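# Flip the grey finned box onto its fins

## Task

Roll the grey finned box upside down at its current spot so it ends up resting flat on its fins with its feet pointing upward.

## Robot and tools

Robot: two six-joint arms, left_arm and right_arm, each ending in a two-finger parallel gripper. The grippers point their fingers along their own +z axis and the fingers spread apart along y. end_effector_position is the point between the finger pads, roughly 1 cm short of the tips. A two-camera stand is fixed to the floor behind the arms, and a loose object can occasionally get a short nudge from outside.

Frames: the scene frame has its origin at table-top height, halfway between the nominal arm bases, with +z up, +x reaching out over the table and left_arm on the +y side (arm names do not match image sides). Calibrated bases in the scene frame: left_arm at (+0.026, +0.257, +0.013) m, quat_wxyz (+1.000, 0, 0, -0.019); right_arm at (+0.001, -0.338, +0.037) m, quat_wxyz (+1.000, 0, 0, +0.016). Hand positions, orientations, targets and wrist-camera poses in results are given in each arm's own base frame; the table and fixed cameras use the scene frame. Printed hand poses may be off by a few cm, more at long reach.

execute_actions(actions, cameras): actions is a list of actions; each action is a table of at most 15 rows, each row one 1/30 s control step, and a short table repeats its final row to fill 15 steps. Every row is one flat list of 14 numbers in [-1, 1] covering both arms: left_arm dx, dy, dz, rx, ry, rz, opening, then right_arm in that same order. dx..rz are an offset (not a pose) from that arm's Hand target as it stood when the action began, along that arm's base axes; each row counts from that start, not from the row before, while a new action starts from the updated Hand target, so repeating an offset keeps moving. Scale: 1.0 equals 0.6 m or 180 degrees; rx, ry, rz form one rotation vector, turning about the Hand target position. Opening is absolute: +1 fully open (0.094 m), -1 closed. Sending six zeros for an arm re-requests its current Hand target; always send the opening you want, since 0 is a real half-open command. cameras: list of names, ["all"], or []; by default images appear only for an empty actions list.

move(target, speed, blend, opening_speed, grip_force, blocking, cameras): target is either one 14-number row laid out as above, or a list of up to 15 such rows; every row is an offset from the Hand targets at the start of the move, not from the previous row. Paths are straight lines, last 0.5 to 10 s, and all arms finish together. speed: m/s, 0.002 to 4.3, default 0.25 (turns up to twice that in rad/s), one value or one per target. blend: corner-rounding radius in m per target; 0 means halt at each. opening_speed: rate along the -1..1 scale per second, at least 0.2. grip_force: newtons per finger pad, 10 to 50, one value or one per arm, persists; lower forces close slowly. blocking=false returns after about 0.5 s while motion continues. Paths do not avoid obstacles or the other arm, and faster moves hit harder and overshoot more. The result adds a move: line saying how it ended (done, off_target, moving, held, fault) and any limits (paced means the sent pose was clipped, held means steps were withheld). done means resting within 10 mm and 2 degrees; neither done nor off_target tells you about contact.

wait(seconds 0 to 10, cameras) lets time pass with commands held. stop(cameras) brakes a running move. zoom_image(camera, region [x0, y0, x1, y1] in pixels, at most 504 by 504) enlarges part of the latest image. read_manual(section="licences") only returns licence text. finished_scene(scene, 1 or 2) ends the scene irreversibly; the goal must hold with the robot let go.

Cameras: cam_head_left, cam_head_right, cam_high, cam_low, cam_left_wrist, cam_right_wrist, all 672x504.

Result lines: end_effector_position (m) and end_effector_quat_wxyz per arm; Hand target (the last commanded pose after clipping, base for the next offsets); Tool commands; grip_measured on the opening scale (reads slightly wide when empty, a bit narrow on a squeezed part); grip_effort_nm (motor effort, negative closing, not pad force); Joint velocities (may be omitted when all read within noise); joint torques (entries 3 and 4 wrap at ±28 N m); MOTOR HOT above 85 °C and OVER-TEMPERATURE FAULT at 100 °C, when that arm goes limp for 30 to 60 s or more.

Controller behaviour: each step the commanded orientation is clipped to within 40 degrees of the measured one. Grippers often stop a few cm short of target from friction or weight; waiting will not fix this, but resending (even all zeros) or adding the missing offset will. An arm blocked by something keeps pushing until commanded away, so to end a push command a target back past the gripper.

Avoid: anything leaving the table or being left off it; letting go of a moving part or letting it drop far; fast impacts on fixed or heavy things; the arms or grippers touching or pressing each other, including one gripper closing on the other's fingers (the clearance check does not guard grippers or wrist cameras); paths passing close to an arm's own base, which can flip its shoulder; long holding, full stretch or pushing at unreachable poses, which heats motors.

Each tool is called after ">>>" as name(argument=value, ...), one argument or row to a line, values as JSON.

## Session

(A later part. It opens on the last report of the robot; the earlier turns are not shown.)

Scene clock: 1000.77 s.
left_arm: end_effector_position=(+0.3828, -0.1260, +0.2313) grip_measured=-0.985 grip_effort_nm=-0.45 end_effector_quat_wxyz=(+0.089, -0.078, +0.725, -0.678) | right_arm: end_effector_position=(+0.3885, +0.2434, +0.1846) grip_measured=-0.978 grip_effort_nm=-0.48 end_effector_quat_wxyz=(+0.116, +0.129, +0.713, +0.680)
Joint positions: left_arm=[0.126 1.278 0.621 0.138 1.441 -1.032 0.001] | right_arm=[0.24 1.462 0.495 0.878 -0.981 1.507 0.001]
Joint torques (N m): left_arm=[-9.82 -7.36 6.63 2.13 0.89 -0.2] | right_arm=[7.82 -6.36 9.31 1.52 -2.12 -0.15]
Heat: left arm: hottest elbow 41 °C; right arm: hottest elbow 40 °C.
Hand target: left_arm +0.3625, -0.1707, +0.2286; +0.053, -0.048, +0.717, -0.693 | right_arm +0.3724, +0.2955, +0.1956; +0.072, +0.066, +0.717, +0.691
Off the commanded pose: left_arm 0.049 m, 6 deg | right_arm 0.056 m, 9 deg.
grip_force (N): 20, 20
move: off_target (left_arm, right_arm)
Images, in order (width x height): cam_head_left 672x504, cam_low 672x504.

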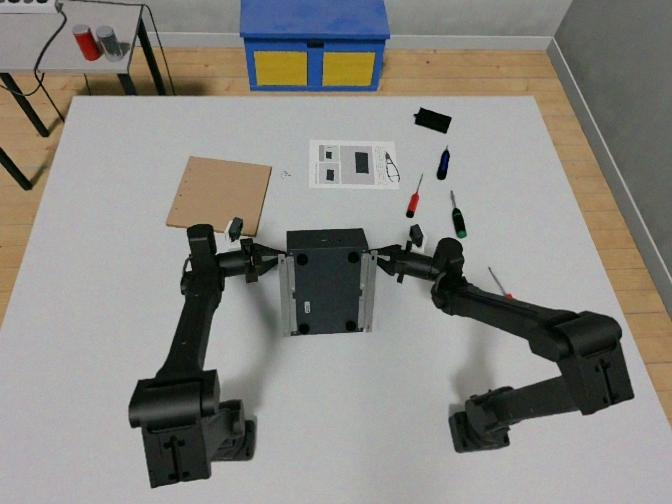

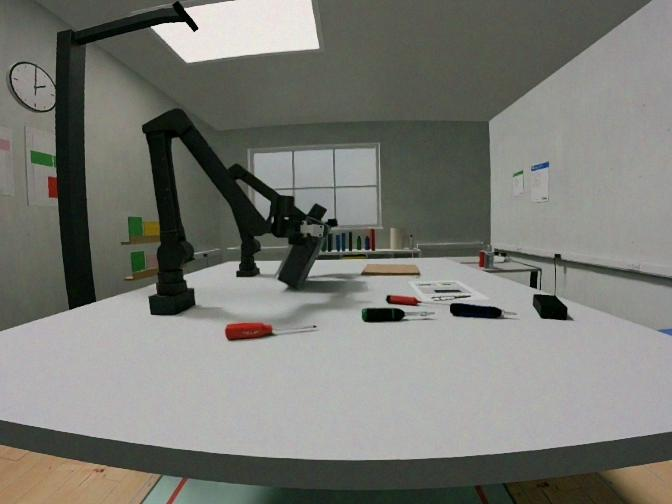

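>>> move(
  target=[0.05,0,0.01,0,0,0,-1,0.05,0,-0.002,0,0,0,-1],
  speed=0.03,
)

>>> move(
  target=[0.05,0,-0.002,0,0,0,-1,0.05,0,-0.006,0,0,0,-1],
  speed=0.03,
  cameras=["cam_head_left","cam_low"],
)

>>> zoom_image(
  camera="cam_head_left",
  region=[240, 200, 440, 340],
)

>>> zoom_image(
  camera="cam_low",
  region=[250, 200, 370, 310],
)

Scene clock: 1012.73 s.
left_arm: end_effector_position=(+0.4049, -0.1224, +0.2251) grip_measured=-0.985 grip_effort_nm=-0.45 end_effector_quat_wxyz=(+0.089, -0.103, +0.719, -0.681) | right_arm: end_effector_position=(+0.4167, +0.2462, +0.1770) grip_measured=-0.978 grip_effort_nm=-0.49 end_effector_quat_wxyz=(+0.103, +0.132, +0.716, +0.678)
Joint positions: left_arm=[0.126 1.352 0.626 0.364 1.414 -1.225 0.001] | right_arm=[0.225 1.544 0.574 0.859 -1.009 1.507 0.001]
Joint torques (N m): left_arm=[-10.23 -7.3 8.81 2.85 1.49 -0.28] | right_arm=[7.36 -8.64 9.16 2 -2.02 -0.19]
Heat: left arm: hottest elbow 41 °C; right arm: hottest elbow 41 °C.
Hand target: left_arm +0.3927, -0.1706, +0.2346; +0.053, -0.048, +0.717, -0.693 | right_arm +0.4025, +0.2955, +0.1944; +0.072, +0.066, +0.717, +0.691
Off the commanded pose: left_arm 0.051 m, 8 deg | right_arm 0.054 m, 8 deg.
grip_force (N): 20, 20
move: off_target (left_arm, right_arm)

Scene clock: 1014.70 s.
left_arm: end_effector_position=(+0.4268, -0.1194, +0.2161) grip_measured=-0.985 grip_effort_nm=-0.45 end_effector_quat_wxyz=(+0.084, -0.111, +0.717, -0.683) | right_arm: end_effector_position=(+0.4427, +0.2480, +0.1658) grip_measured=-0.978 grip_effort_nm=-0.49 end_effector_quat_wxyz=(+0.092, +0.136, +0.718, +0.676)
Joint positions: left_arm=[0.126 1.433 0.668 0.424 1.412 -1.265 0.001] | right_arm=[0.213 1.625 0.646 0.844 -1.032 1.506 0.001]
Joint torques (N m): left_arm=[-10.52 -8.23 10.48 2.74 1.47 -0.25] | right_arm=[6.24 -10.4 9.55 2.09 -1.96 -0.21]
Heat: left arm: hottest elbow 41 °C; right arm: hottest elbow 41 °C.
Hand target: left_arm +0.4226, -0.1706, +0.2333; +0.052, -0.048, +0.717, -0.693 | right_arm +0.4323, +0.2955, +0.1907; +0.072, +0.066, +0.717, +0.691
Off the commanded pose: left_arm 0.054 m, 8 deg | right_arm 0.055 m, 8 deg.
grip_force (N): 20, 20
move: off_target (left_arm, right_arm)
Images, in order (width x height): cam_head_left 672x504, cam_low 672x504.

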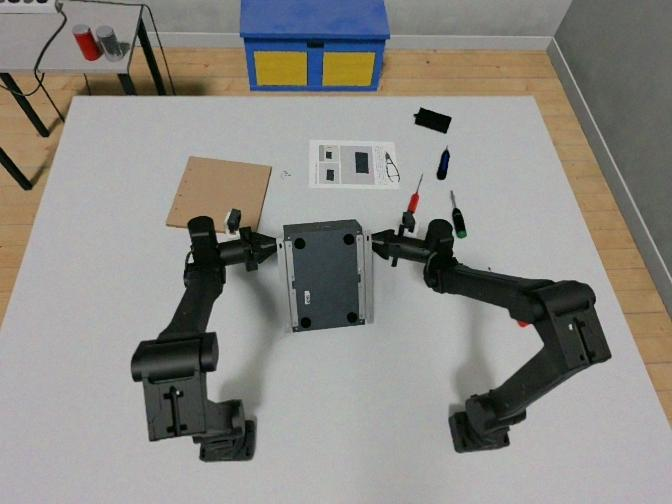

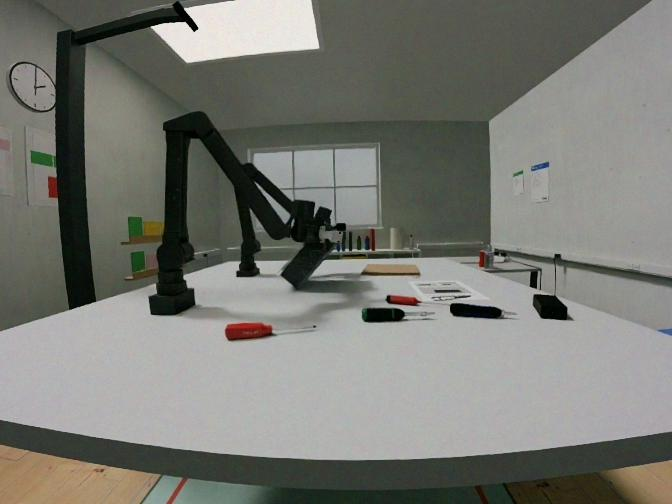

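Scaled by 2.520.

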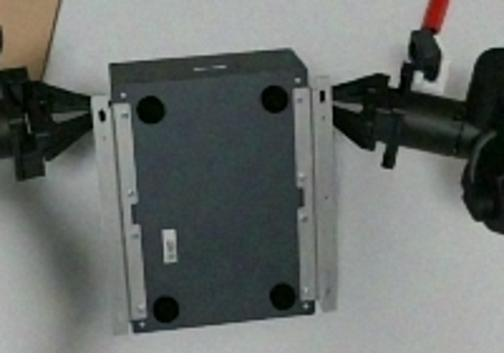

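Scaled by 4.200.

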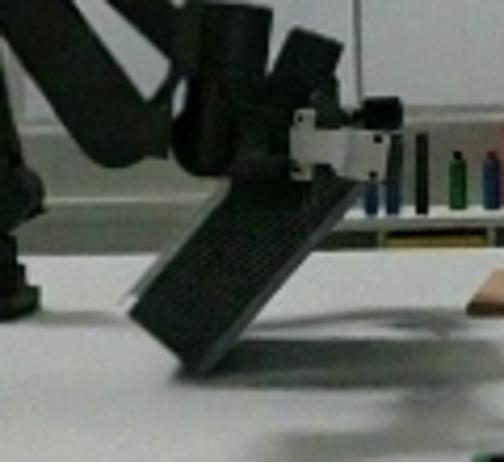

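>>> move(
  target=[0.045,0,-0.02,0,0,0,-1,0.045,0,-0.02,0,0,0,-1],
  speed=0.03,
)

>>> move(
  target=[0.04,0,-0.03,0.014,0.001,0,-1,0.04,0,-0.03,-0.014,0.0005,0,-1],
  speed=0.03,
  cameras=["cam_head_left","cam_low"],
)

>>> zoom_image(
  camera="cam_head_left",
  region=[240, 200, 440, 340],
)

>>> zoom_image(
  camera="cam_low",
  region=[260, 200, 380, 310],
)

Scene clock: 1034.00 s.
left_arm: end_effector_position=(+0.4439, -0.1177, +0.1843) grip_measured=-0.985 grip_effort_nm=-0.46 end_effector_quat_wxyz=(+0.063, -0.131, +0.716, -0.682) | right_arm: end_effector_position=(+0.4609, +0.2489, +0.1432) grip_measured=-0.979 grip_effort_nm=-0.48 end_effector_quat_wxyz=(+0.075, +0.142, +0.723, +0.672)
Joint positions: left_arm=[0.125 1.546 0.693 0.463 1.411 -1.274 0.001] | right_arm=[0.203 1.715 0.698 0.844 -1.057 1.503 0.001]
Joint torques (N m): left_arm=[-10.46 -11.16 12.05 3.32 1.53 -0.34] | right_arm=[5.48 -12.98 10.29 2.77 -1.59 -0.18]
Heat: left arm: hottest elbow 44 °C; right arm: hottest elbow 43 °C.
Hand target: left_arm +0.4496, -0.1707, +0.2214; +0.053, -0.048, +0.717, -0.693 | right_arm +0.4594, +0.2956, +0.1787; +0.072, +0.066, +0.717, +0.691
Off the commanded pose: left_arm 0.065 m, 10 deg | right_arm 0.059 m, 9 deg.
grip_force (N): 20, 20
move: off_target (left_arm, right_arm)

Scene clock: 1036.13 s.
left_arm: end_effector_position=(+0.4647, -0.1145, +0.1631) grip_measured=-0.985 grip_effort_nm=-0.45 end_effector_quat_wxyz=(+0.063, -0.135, +0.728, -0.669) | right_arm: end_effector_position=(+0.4820, +0.2506, +0.1238) grip_measured=-0.979 grip_effort_nm=-0.48 end_effector_quat_wxyz=(+0.073, +0.137, +0.738, +0.656)
Joint positions: left_arm=[0.125 1.611 0.766 0.272 1.391 -1.094 0.001] | right_arm=[0.196 1.771 0.767 0.738 -1.064 1.41 0.001]
Joint torques (N m): left_arm=[-10.58 -12.69 12.59 1.94 1.69 -0.07] | right_arm=[5.25 -14.1 10.25 2.39 -1.65 -0.23]
Heat: left arm: hottest elbow 44 °C; right arm: hottest elbow 43 °C.
Hand target: left_arm +0.4736, -0.1707, +0.2034; +0.052, -0.048, +0.732, -0.677 | right_arm +0.4835, +0.2954, +0.1607; +0.073, +0.065, +0.732, +0.675
Off the commanded pose: left_arm 0.070 m, 10 deg | right_arm 0.058 m, 9 deg.
grip_force (N): 20, 20
move: off_target (left_arm, right_arm)
Images, in order (width x height): cam_head_left 672x504, cam_low 672x504.

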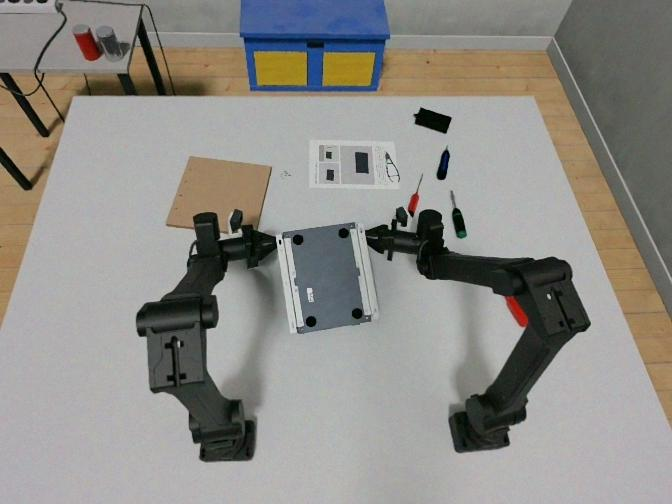

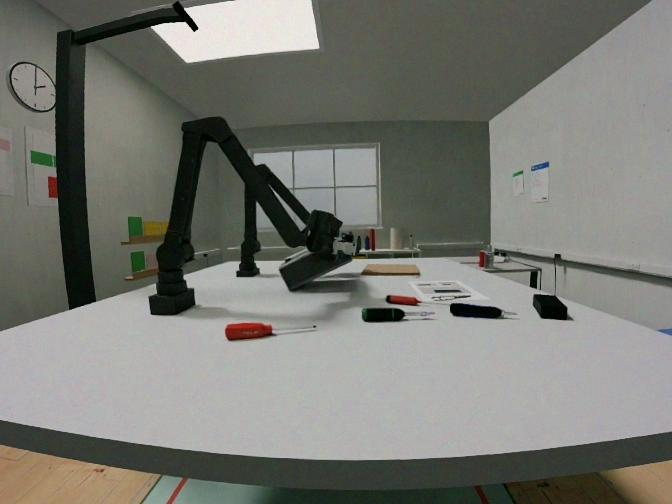

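Scaled by 2.520.

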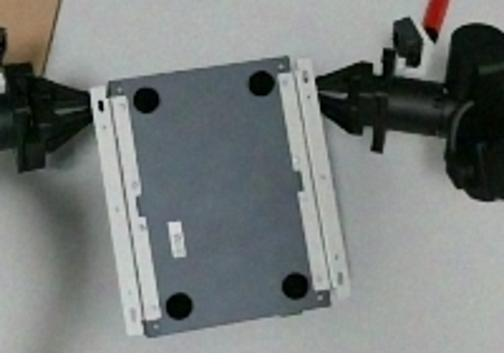

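Scaled by 4.200.

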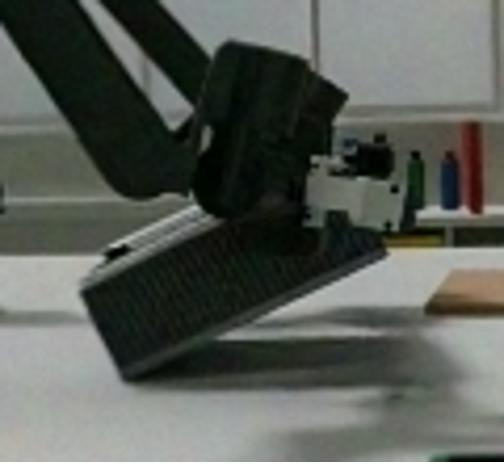

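>>> move(
  target=[0.03,0,-0.03,0.028,0.002,0,-1,0.025,0,-0.028,-0.028,0.001,0,-1],
  speed=0.03,
)

>>> move(
  target=[0.03,0,-0.03,0.028,0.002,0,-1,0.025,0,-0.028,-0.028,0.001,0,-1],
  speed=0.03,
  cameras=["cam_head_left","cam_low"],
)

>>> zoom_image(
  camera="cam_head_left",
  region=[240, 200, 440, 340],
)

>>> zoom_image(
  camera="cam_low",
  region=[260, 200, 380, 310],
)

Scene clock: 1051.73 s.
left_arm: end_effector_position=(+0.4782, -0.1154, +0.1404) grip_measured=-0.985 grip_effort_nm=-0.45 end_effector_quat_wxyz=(+0.057, -0.131, +0.765, -0.628) | right_arm: end_effector_position=(+0.4933, +0.2487, +0.1044) grip_measured=-0.979 grip_effort_nm=-0.49 end_effector_quat_wxyz=(+0.071, +0.131, +0.769, +0.622)
Joint positions: left_arm=[0.114 1.652 0.883 -0.193 1.317 -0.703 0.001] | right_arm=[0.19 1.781 0.825 0.503 -1.055 1.226 0.001]
Joint torques (N m): left_arm=[-10.05 -13.74 13.2 1.51 2.38 -0.13] | right_arm=[5.01 -14.74 10.84 2.15 -1.51 -0.11]
Heat: left arm: hottest elbow 44 °C; right arm: hottest elbow 42 °C.
Hand target: left_arm +0.4916, -0.1707, +0.1854; +0.052, -0.047, +0.761, -0.644 | right_arm +0.4984, +0.2955, +0.1438; +0.074, +0.063, +0.761, +0.642
Off the commanded pose: left_arm 0.073 m, 10 deg | right_arm 0.061 m, 8 deg.
grip_force (N): 20, 20
move: off_target (left_arm, right_arm)

Scene clock: 1054.07 s.
left_arm: end_effector_position=(+0.4908, -0.1146, +0.1178) grip_measured=-0.985 grip_effort_nm=-0.45 end_effector_quat_wxyz=(+0.049, -0.128, +0.797, -0.588) | right_arm: end_effector_position=(+0.5039, +0.2472, +0.0837) grip_measured=-0.979 grip_effort_nm=-0.48 end_effector_quat_wxyz=(+0.068, +0.128, +0.798, +0.584)
Joint positions: left_arm=[0.103 1.711 0.971 -0.423 1.233 -0.506 0.001] | right_arm=[0.19 1.802 0.886 0.29 -1.017 1.063 0.001]
Joint torques (N m): left_arm=[-9.88 -14.8 13.56 1.16 2.72 -0.21] | right_arm=[5.77 -15.68 11.14 2.18 -1.69 -0.21]
Heat: left arm: hottest elbow 45 °C; right arm: hottest elbow 43 °C.
Hand target: left_arm +0.5096, -0.1706, +0.1674; +0.052, -0.047, +0.789, -0.610 | right_arm +0.5134, +0.2955, +0.1271; +0.076, +0.060, +0.788, +0.608
Off the commanded pose: left_arm 0.077 m, 10 deg | right_arm 0.066 m, 8 deg.
grip_force (N): 20, 20
move: off_target (left_arm, right_arm)
Images, in order (width x height): cam_head_left 672x504, cam_low 672x504.

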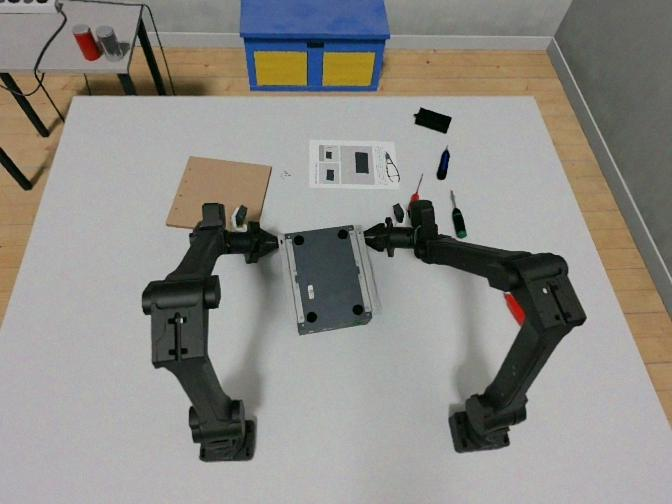

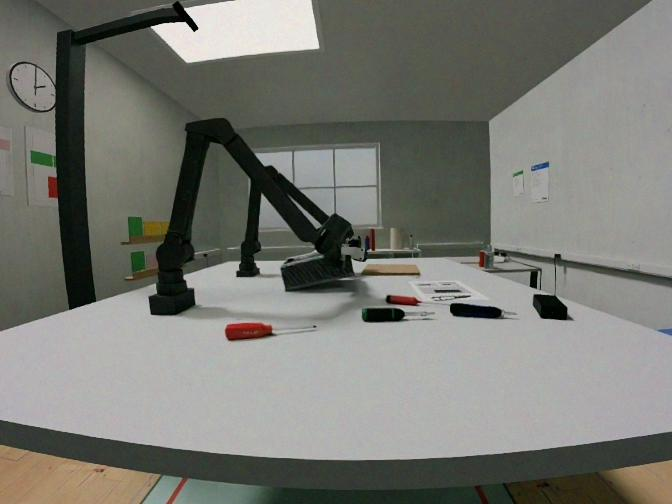

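Scaled by 2.520.

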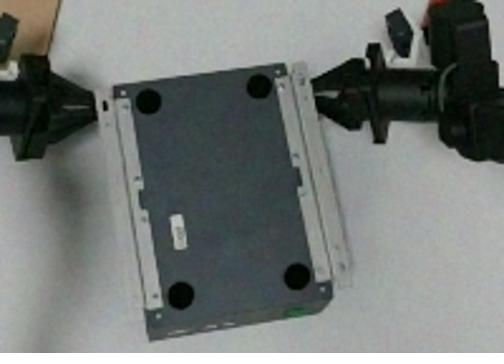

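Scaled by 4.200.

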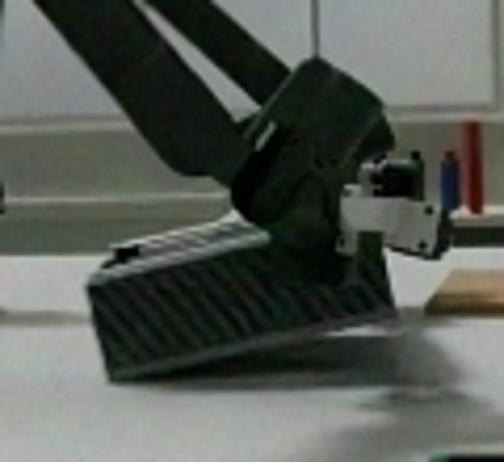

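>>> move(
  target=[0.01,0,-0.033,0.02,0.0015,0,-1,0.015,0,-0.03,-0.02,0.001,0,-1],
  speed=0.03,
)

>>> move(
  target=[0.005,0,-0.033,0,0,0,-1,0.01,0,-0.028,0,0,0,-1],
  speed=0.03,
  cameras=["cam_head_left","cam_low"],
)

>>> zoom_image(
  camera="cam_head_left",
  region=[240, 200, 440, 340],
)

>>> zoom_image(
  camera="cam_low",
  region=[260, 200, 380, 310],
)

Scene clock: 1064.20 s.
left_arm: end_effector_position=(+0.5000, -0.1135, +0.1012) grip_measured=-0.985 grip_effort_nm=-0.45 end_effector_quat_wxyz=(+0.051, -0.121, +0.818, -0.560) | right_arm: end_effector_position=(+0.5121, +0.2459, +0.0687) grip_measured=-0.979 grip_effort_nm=-0.48 end_effector_quat_wxyz=(+0.068, +0.123, +0.817, +0.560)
Joint positions: left_arm=[0.095 1.749 1.013 -0.49 1.17 -0.429 0.001] | right_arm=[0.19 1.827 0.93 0.177 -0.987 0.966 0.001]
Joint torques (N m): left_arm=[-9.64 -15.21 12.79 0.83 2.87 -0.15] | right_arm=[5.66 -15.68 11.17 2.18 -1.61 -0.04]
Heat: left arm: hottest elbow 47 °C; right arm: hottest elbow 45 °C.
Hand target: left_arm +0.5156, -0.1706, +0.1476; +0.051, -0.047, +0.808, -0.585 | right_arm +0.5224, +0.2955, +0.1092; +0.077, +0.059, +0.807, +0.582
Off the commanded pose: left_arm 0.075 m, 9 deg | right_arm 0.065 m, 8 deg.
grip_force (N): 20, 20
move: off_target (left_arm, right_arm)

Scene clock: 1065.33 s.
left_arm: end_effector_position=(+0.5003, -0.1143, +0.0816) grip_measured=-0.985 grip_effort_nm=-0.45 end_effector_quat_wxyz=(+0.042, -0.124, +0.819, -0.559) | right_arm: end_effector_position=(+0.5138, +0.2462, +0.0501) grip_measured=-0.979 grip_effort_nm=-0.48 end_effector_quat_wxyz=(+0.057, +0.129, +0.820, +0.555)
Joint positions: left_arm=[0.094 1.792 1.013 -0.474 1.168 -0.419 0.001] | right_arm=[0.19 1.87 0.941 0.177 -0.987 0.961 0.001]
Joint torques (N m): left_arm=[-9.47 -15.68 12.03 1.72 2.98 -0.18] | right_arm=[5.42 -16.09 10.76 3.07 -1.7 -0.1]
Heat: left arm: hottest elbow 47 °C; right arm: hottest elbow 45 °C.
Hand target: left_arm +0.5186, -0.1706, +0.1277; +0.051, -0.047, +0.808, -0.585 | right_arm +0.5284, +0.2955, +0.0923; +0.076, +0.059, +0.807, +0.582
Off the commanded pose: left_arm 0.075 m, 9 deg | right_arm 0.067 m, 9 deg.
grip_force (N): 20, 20
move: off_target (left_arm, right_arm)
Images, in order (width x height): cam_head_left 672x504, cam_low 672x504.

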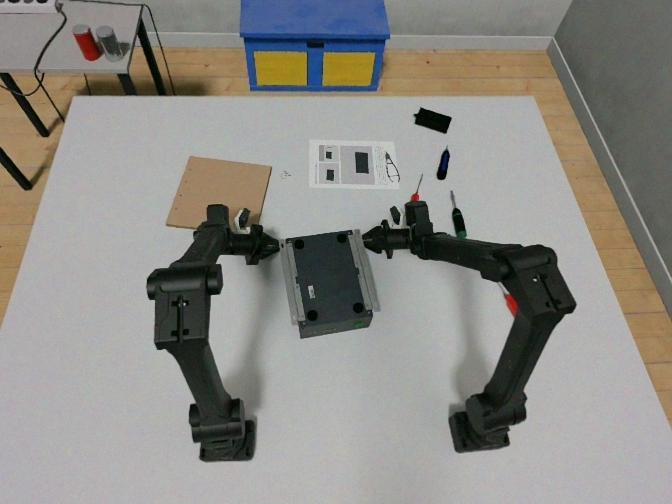

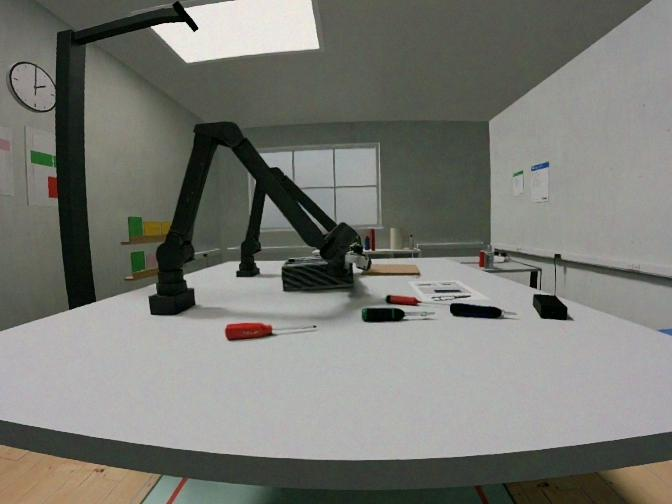

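Scaled by 2.520.

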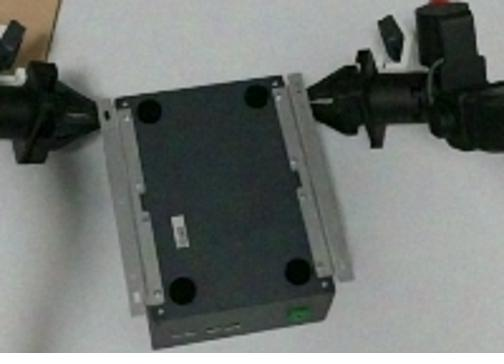

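Scaled by 4.200.

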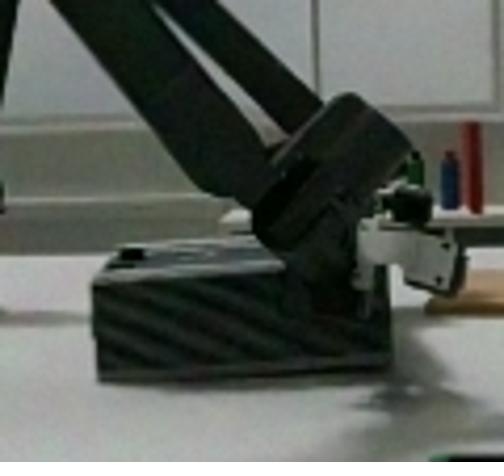

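>>> move(
  target=[-0.003,0,-0.02,0,0,0,-1,-0.003,0,-0.02,0,0,0,-1],
  speed=0.02,
)

>>> move(
  target=[-0.005,0,-0.02,0,0,0,-1,-0.005,0,-0.02,0,0,0,-1],
  speed=0.02,
  cameras=["cam_head_left","cam_low"],
)

>>> zoom_image(
  camera="cam_low",
  region=[260, 200, 380, 310],
)

Scene clock: 1075.40 s.
left_arm: end_effector_position=(+0.5028, -0.1141, +0.0745) grip_measured=-0.985 grip_effort_nm=-0.45 end_effector_quat_wxyz=(+0.048, -0.118, +0.819, -0.559) | right_arm: end_effector_position=(+0.5163, +0.2466, +0.0435) grip_measured=-0.979 grip_effort_nm=-0.49 end_effector_quat_wxyz=(+0.065, +0.123, +0.819, +0.557)
Joint positions: left_arm=[0.094 1.81 1.013 -0.448 1.169 -0.409 0.001] | right_arm=[0.19 1.891 0.941 0.213 -0.987 0.957 0.001]
Joint torques (N m): left_arm=[-9.47 -15.74 11.02 1.81 2.92 -0.26] | right_arm=[5.42 -15.44 9.94 2.84 -1.67 -0.04]
Heat: left arm: hottest elbow 47 °C; right arm: hottest elbow 44 °C.
Hand target: left_arm +0.5168, -0.1706, +0.1158; +0.051, -0.047, +0.808, -0.585 | right_arm +0.5266, +0.2955, +0.0802; +0.076, +0.059, +0.807, +0.582
Off the commanded pose: left_arm 0.071 m, 9 deg | right_arm 0.062 m, 8 deg.
grip_force (N): 20, 20
move: off_target (left_arm, right_arm)

Scene clock: 1076.47 s.
left_arm: end_effector_position=(+0.5043, -0.1161, +0.0730) grip_measured=-0.985 grip_effort_nm=-0.45 end_effector_quat_wxyz=(+0.052, -0.111, +0.818, -0.562) | right_arm: end_effector_position=(+0.5179, +0.2478, +0.0437) grip_measured=-0.979 grip_effort_nm=-0.49 end_effector_quat_wxyz=(+0.071, +0.115, +0.816, +0.563)
Joint positions: left_arm=[0.09 1.817 1.013 -0.428 1.175 -0.406 0.001] | right_arm=[0.19 1.9 0.941 0.244 -0.995 0.956 0.001]
Joint torques (N m): left_arm=[-9.29 -15.15 9.95 2.32 2.63 -0.29] | right_arm=[5.77 -14.51 9.2 3.15 -1.3 -0.04]
Heat: left arm: hottest elbow 47 °C; right arm: hottest elbow 44 °C.
Hand target: left_arm +0.5139, -0.1705, +0.1038; +0.051, -0.047, +0.808, -0.585 | right_arm +0.5235, +0.2956, +0.0683; +0.076, +0.059, +0.807, +0.583
Off the commanded pose: left_arm 0.063 m, 8 deg | right_arm 0.054 m, 7 deg.
grip_force (N): 20, 20
move: off_target (left_arm, right_arm)
Images, in order (width x height): cam_head_left 672x504, cam_low 672x504.

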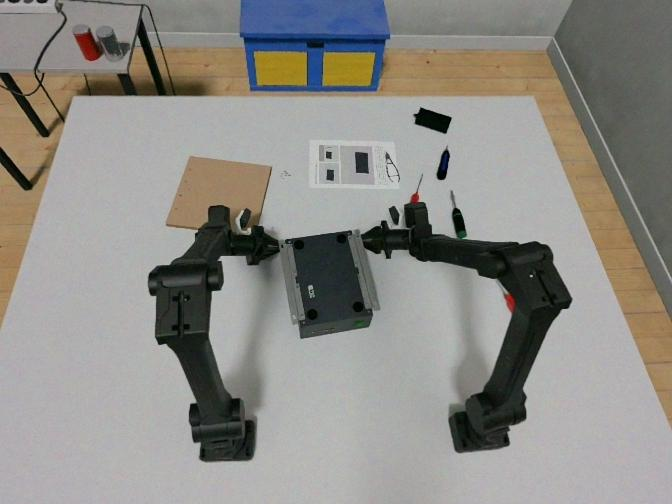

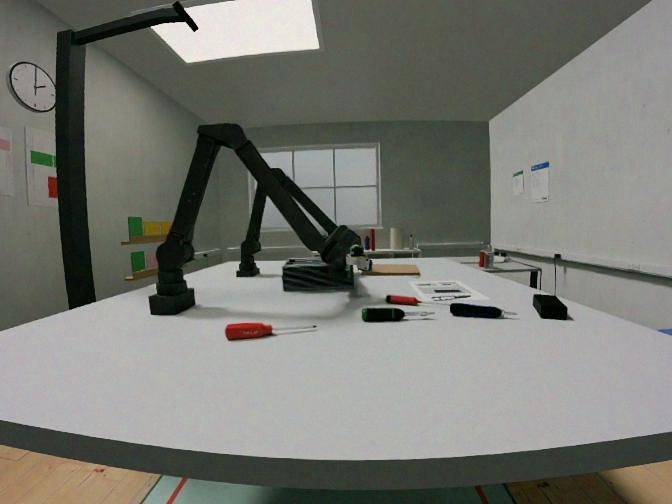

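Scaled by 4.200.

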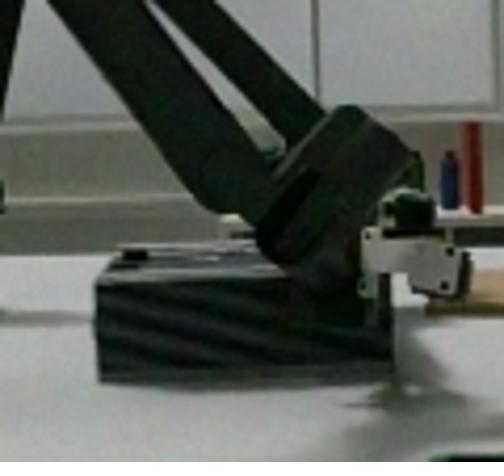

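>>> move(
  target=[-0.01,0.02,-0.035,0,0,0,-1,-0.006,-0.02,-0.028,0,0,0,-1],
  speed=0.02,
)

>>> move(
  target=[0,0.1,-0.004,0,0,0,-1,0,-0.1,-0.003,0,0,0,-1],
  speed=0.03,
)

>>> move(
  target=[0,0.1,0.03,0,0,0,-1,0,-0.1,0.03,0,0,0,-1],
  speed=0.06,
  cameras=["cam_head_left","cam_low"],
)

>>> zoom_image(
  camera="cam_head_left",
  region=[240, 200, 440, 340],
)

>>> zoom_image(
  camera="cam_low",
  region=[260, 200, 380, 310],
)

Scene clock: 1087.90 s.
left_arm: end_effector_position=(+0.5039, -0.1164, +0.0720) grip_measured=-0.985 grip_effort_nm=-0.45 end_effector_quat_wxyz=(+0.058, -0.099, +0.815, -0.568) | right_arm: end_effector_position=(+0.5181, +0.2475, +0.0431) grip_measured=-0.979 grip_effort_nm=-0.49 end_effector_quat_wxyz=(+0.074, +0.103, +0.811, +0.571)
Joint positions: left_arm=[0.092 1.826 1.013 -0.423 1.194 -0.377 0.001] | right_arm=[0.185 1.912 0.941 0.274 -1.019 0.949 0.001]
Joint torques (N m): left_arm=[-7.53 -12.92 8.79 2.13 2.2 -0.03] | right_arm=[3.84 -13.68 8.16 3.04 -0.87 -0.17]
Heat: left arm: hottest elbow 46 °C; right arm: hottest elbow 44 °C.
Hand target: left_arm +0.5078, -0.1587, +0.0827; +0.051, -0.047, +0.808, -0.585 | right_arm +0.5200, +0.2835, +0.0515; +0.076, +0.059, +0.807, +0.582
Off the commanded pose: left_arm 0.044 m, 6 deg | right_arm 0.037 m, 5 deg.
grip_force (N): 20, 20
move: off_target (left_arm, right_arm)

Scene clock: 1090.70 s.
left_arm: end_effector_position=(+0.4941, -0.1037, +0.0790) grip_measured=-0.985 grip_effort_nm=-0.45 end_effector_quat_wxyz=(+0.044, -0.051, +0.810, -0.583) | right_arm: end_effector_position=(+0.5053, +0.2279, +0.0382) grip_measured=-0.979 grip_effort_nm=-0.48 end_effector_quat_wxyz=(+0.060, +0.066, +0.810, +0.580)
Joint positions: left_arm=[0.127 1.867 1.102 -0.773 1.248 -0.023 0.001] | right_arm=[0.139 1.916 0.942 0.16 -1.115 0.789 0.001]
Joint torques (N m): left_arm=[-0.09 -12.34 9.52 0.34 1 0.02] | right_arm=[-2.14 -14.86 7.28 1.24 -0.61 -0.2]
Heat: left arm: hottest elbow 46 °C; right arm: hottest elbow 43 °C.
Hand target: left_arm +0.5078, -0.0986, +0.0804; +0.051, -0.047, +0.808, -0.585 | right_arm +0.5199, +0.2236, +0.0496; +0.076, +0.059, +0.807, +0.582
Off the commanded pose: left_arm 0.015 m, 1 deg | right_arm 0.019 m, 2 deg.
grip_force (N): 20, 20
move: off_target (left_arm, right_arm)

Scene clock: 1092.73 s.
left_arm: end_effector_position=(+0.4973, -0.0445, +0.1022) grip_measured=-0.985 grip_effort_nm=-0.45 end_effector_quat_wxyz=(+0.048, -0.049, +0.807, -0.586) | right_arm: end_effector_position=(+0.5033, +0.1691, +0.0512) grip_measured=-0.979 grip_effort_nm=-0.49 end_effector_quat_wxyz=(+0.055, +0.070, +0.809, +0.581)
Joint positions: left_arm=[0.248 1.913 1.239 -1.21 1.241 0.35 0.001] | right_arm=[0.016 1.876 0.971 -0.14 -1.192 0.55 0.001]
Joint torques (N m): left_arm=[-0.09 -12.69 9.31 -0.21 0.58 0.03] | right_arm=[-1.38 -15.79 7.94 1.1 -0.68 -0.2]
Heat: left arm: hottest elbow 46 °C; right arm: hottest elbow 44 °C.
Hand target: left_arm +0.5078, -0.0387, +0.0983; +0.051, -0.047, +0.808, -0.585 | right_arm +0.5201, +0.1635, +0.0678; +0.077, +0.059, +0.807, +0.582
Off the commanded pose: left_arm 0.013 m, 0 deg | right_arm 0.024 m, 3 deg.
grip_force (N): 20, 20
move: off_target (left_arm, right_arm)
Images, in order (width x height): cam_head_left 672x504, cam_low 672x504.

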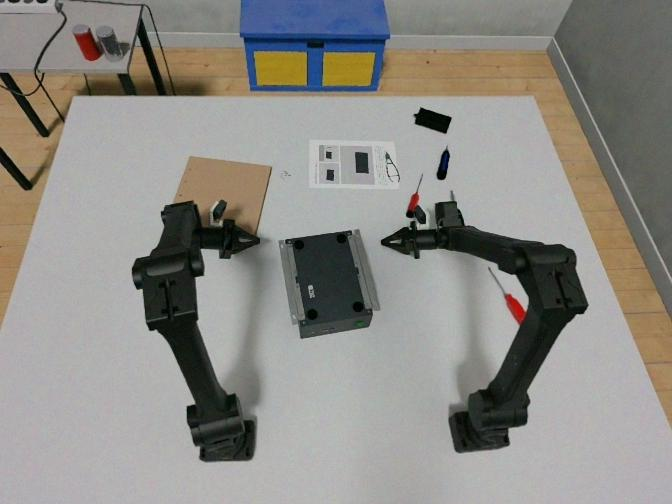

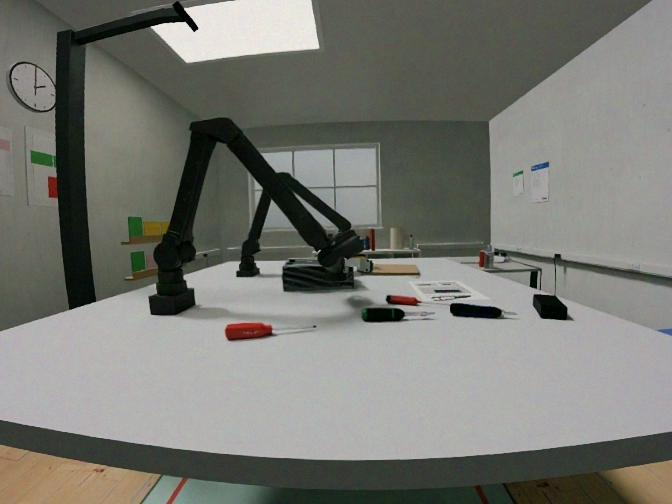

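Scaled by 2.520.

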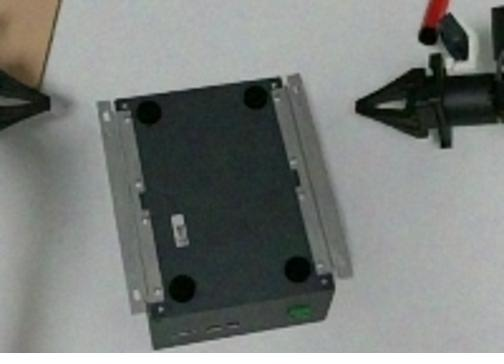

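Scaled by 4.200.

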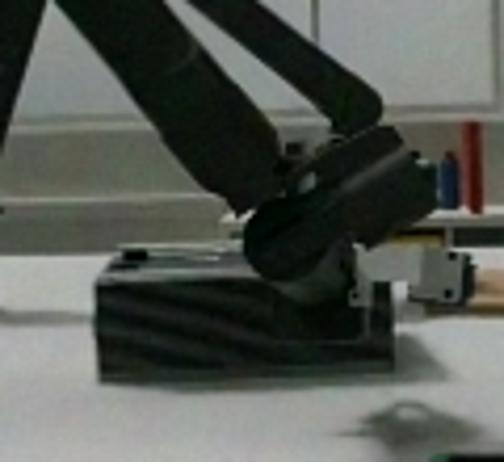

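>>> execute_actions(
  actions=[],
)

Scene clock: 1103.17 s.
left_arm: end_effector_position=(+0.4973, -0.0445, +0.1022) grip_measured=-0.985 grip_effort_nm=-0.45 end_effector_quat_wxyz=(+0.048, -0.049, +0.807, -0.586) | right_arm: end_effector_position=(+0.5033, +0.1691, +0.0512) grip_measured=-0.979 grip_effort_nm=-0.48 end_effector_quat_wxyz=(+0.055, +0.070, +0.809, +0.580)
Joint positions: left_arm=[0.248 1.913 1.239 -1.21 1.241 0.351 0.001] | right_arm=[0.016 1.876 0.971 -0.14 -1.192 0.55 0.001]
Joint velocities: within noise
Joint torques (N m): left_arm=[-0.15 -12.69 9.31 -0.23 0.57 0.03] | right_arm=[-2.2 -15.44 8.21 0.99 -0.77 -0.26]
Heat: left arm: hottest elbow 46 °C; right arm: hottest elbow 44 °C.
Hand target: left_arm +0.5078, -0.0387, +0.0983; +0.051, -0.047, +0.808, -0.585 | right_arm +0.5201, +0.1635, +0.0678; +0.077, +0.059, +0.807, +0.582
Tool commands: left_gripper/opening=-1.0 right_gripper/opening=-1.0
Off the commanded pose: left_arm 0.013 m, 0 deg | right_arm 0.024 m, 3 deg.
grip_force (N): 20, 20

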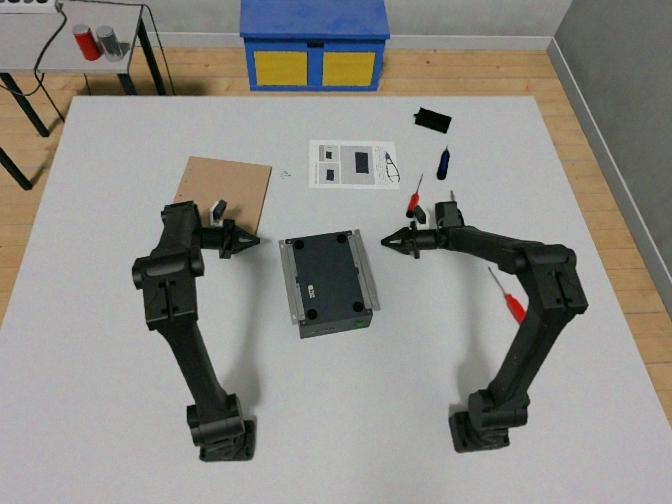

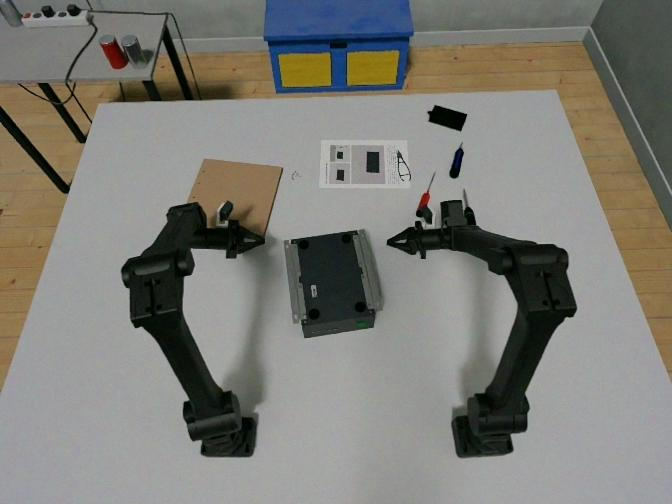

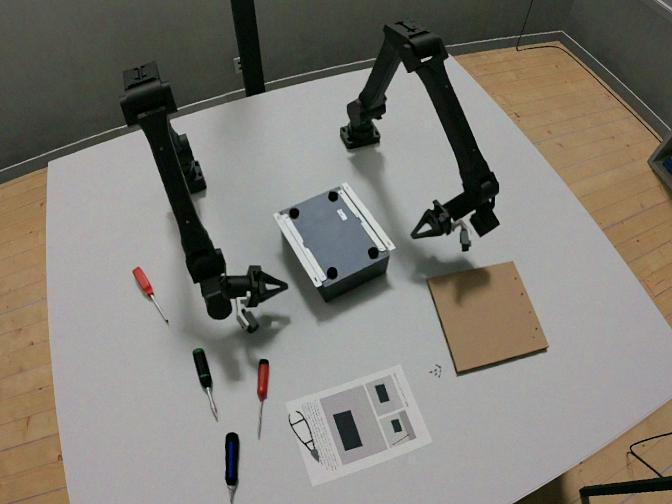

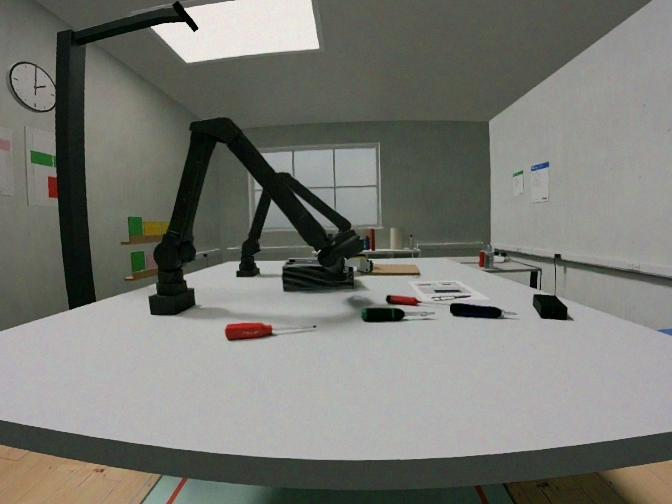

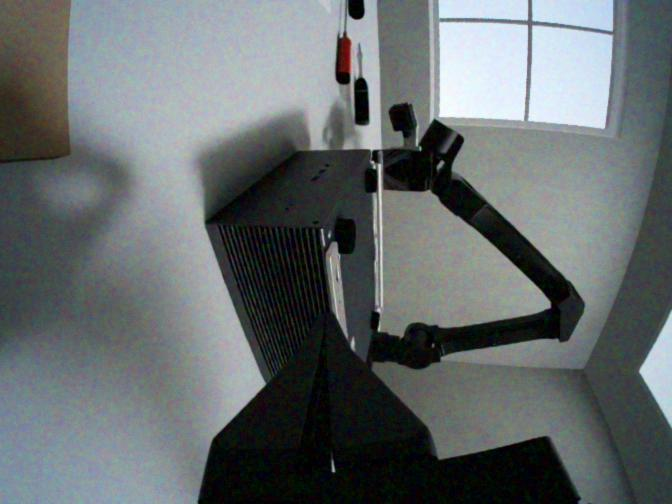

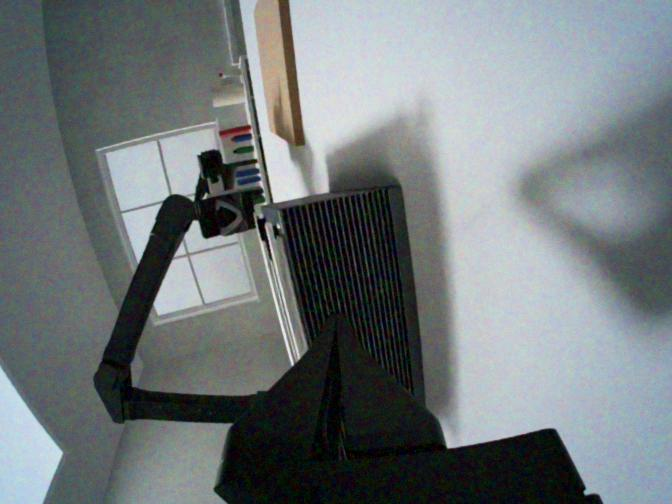

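>>> finished_scene(
  scene=2,
)

The scene is finished: the task was done.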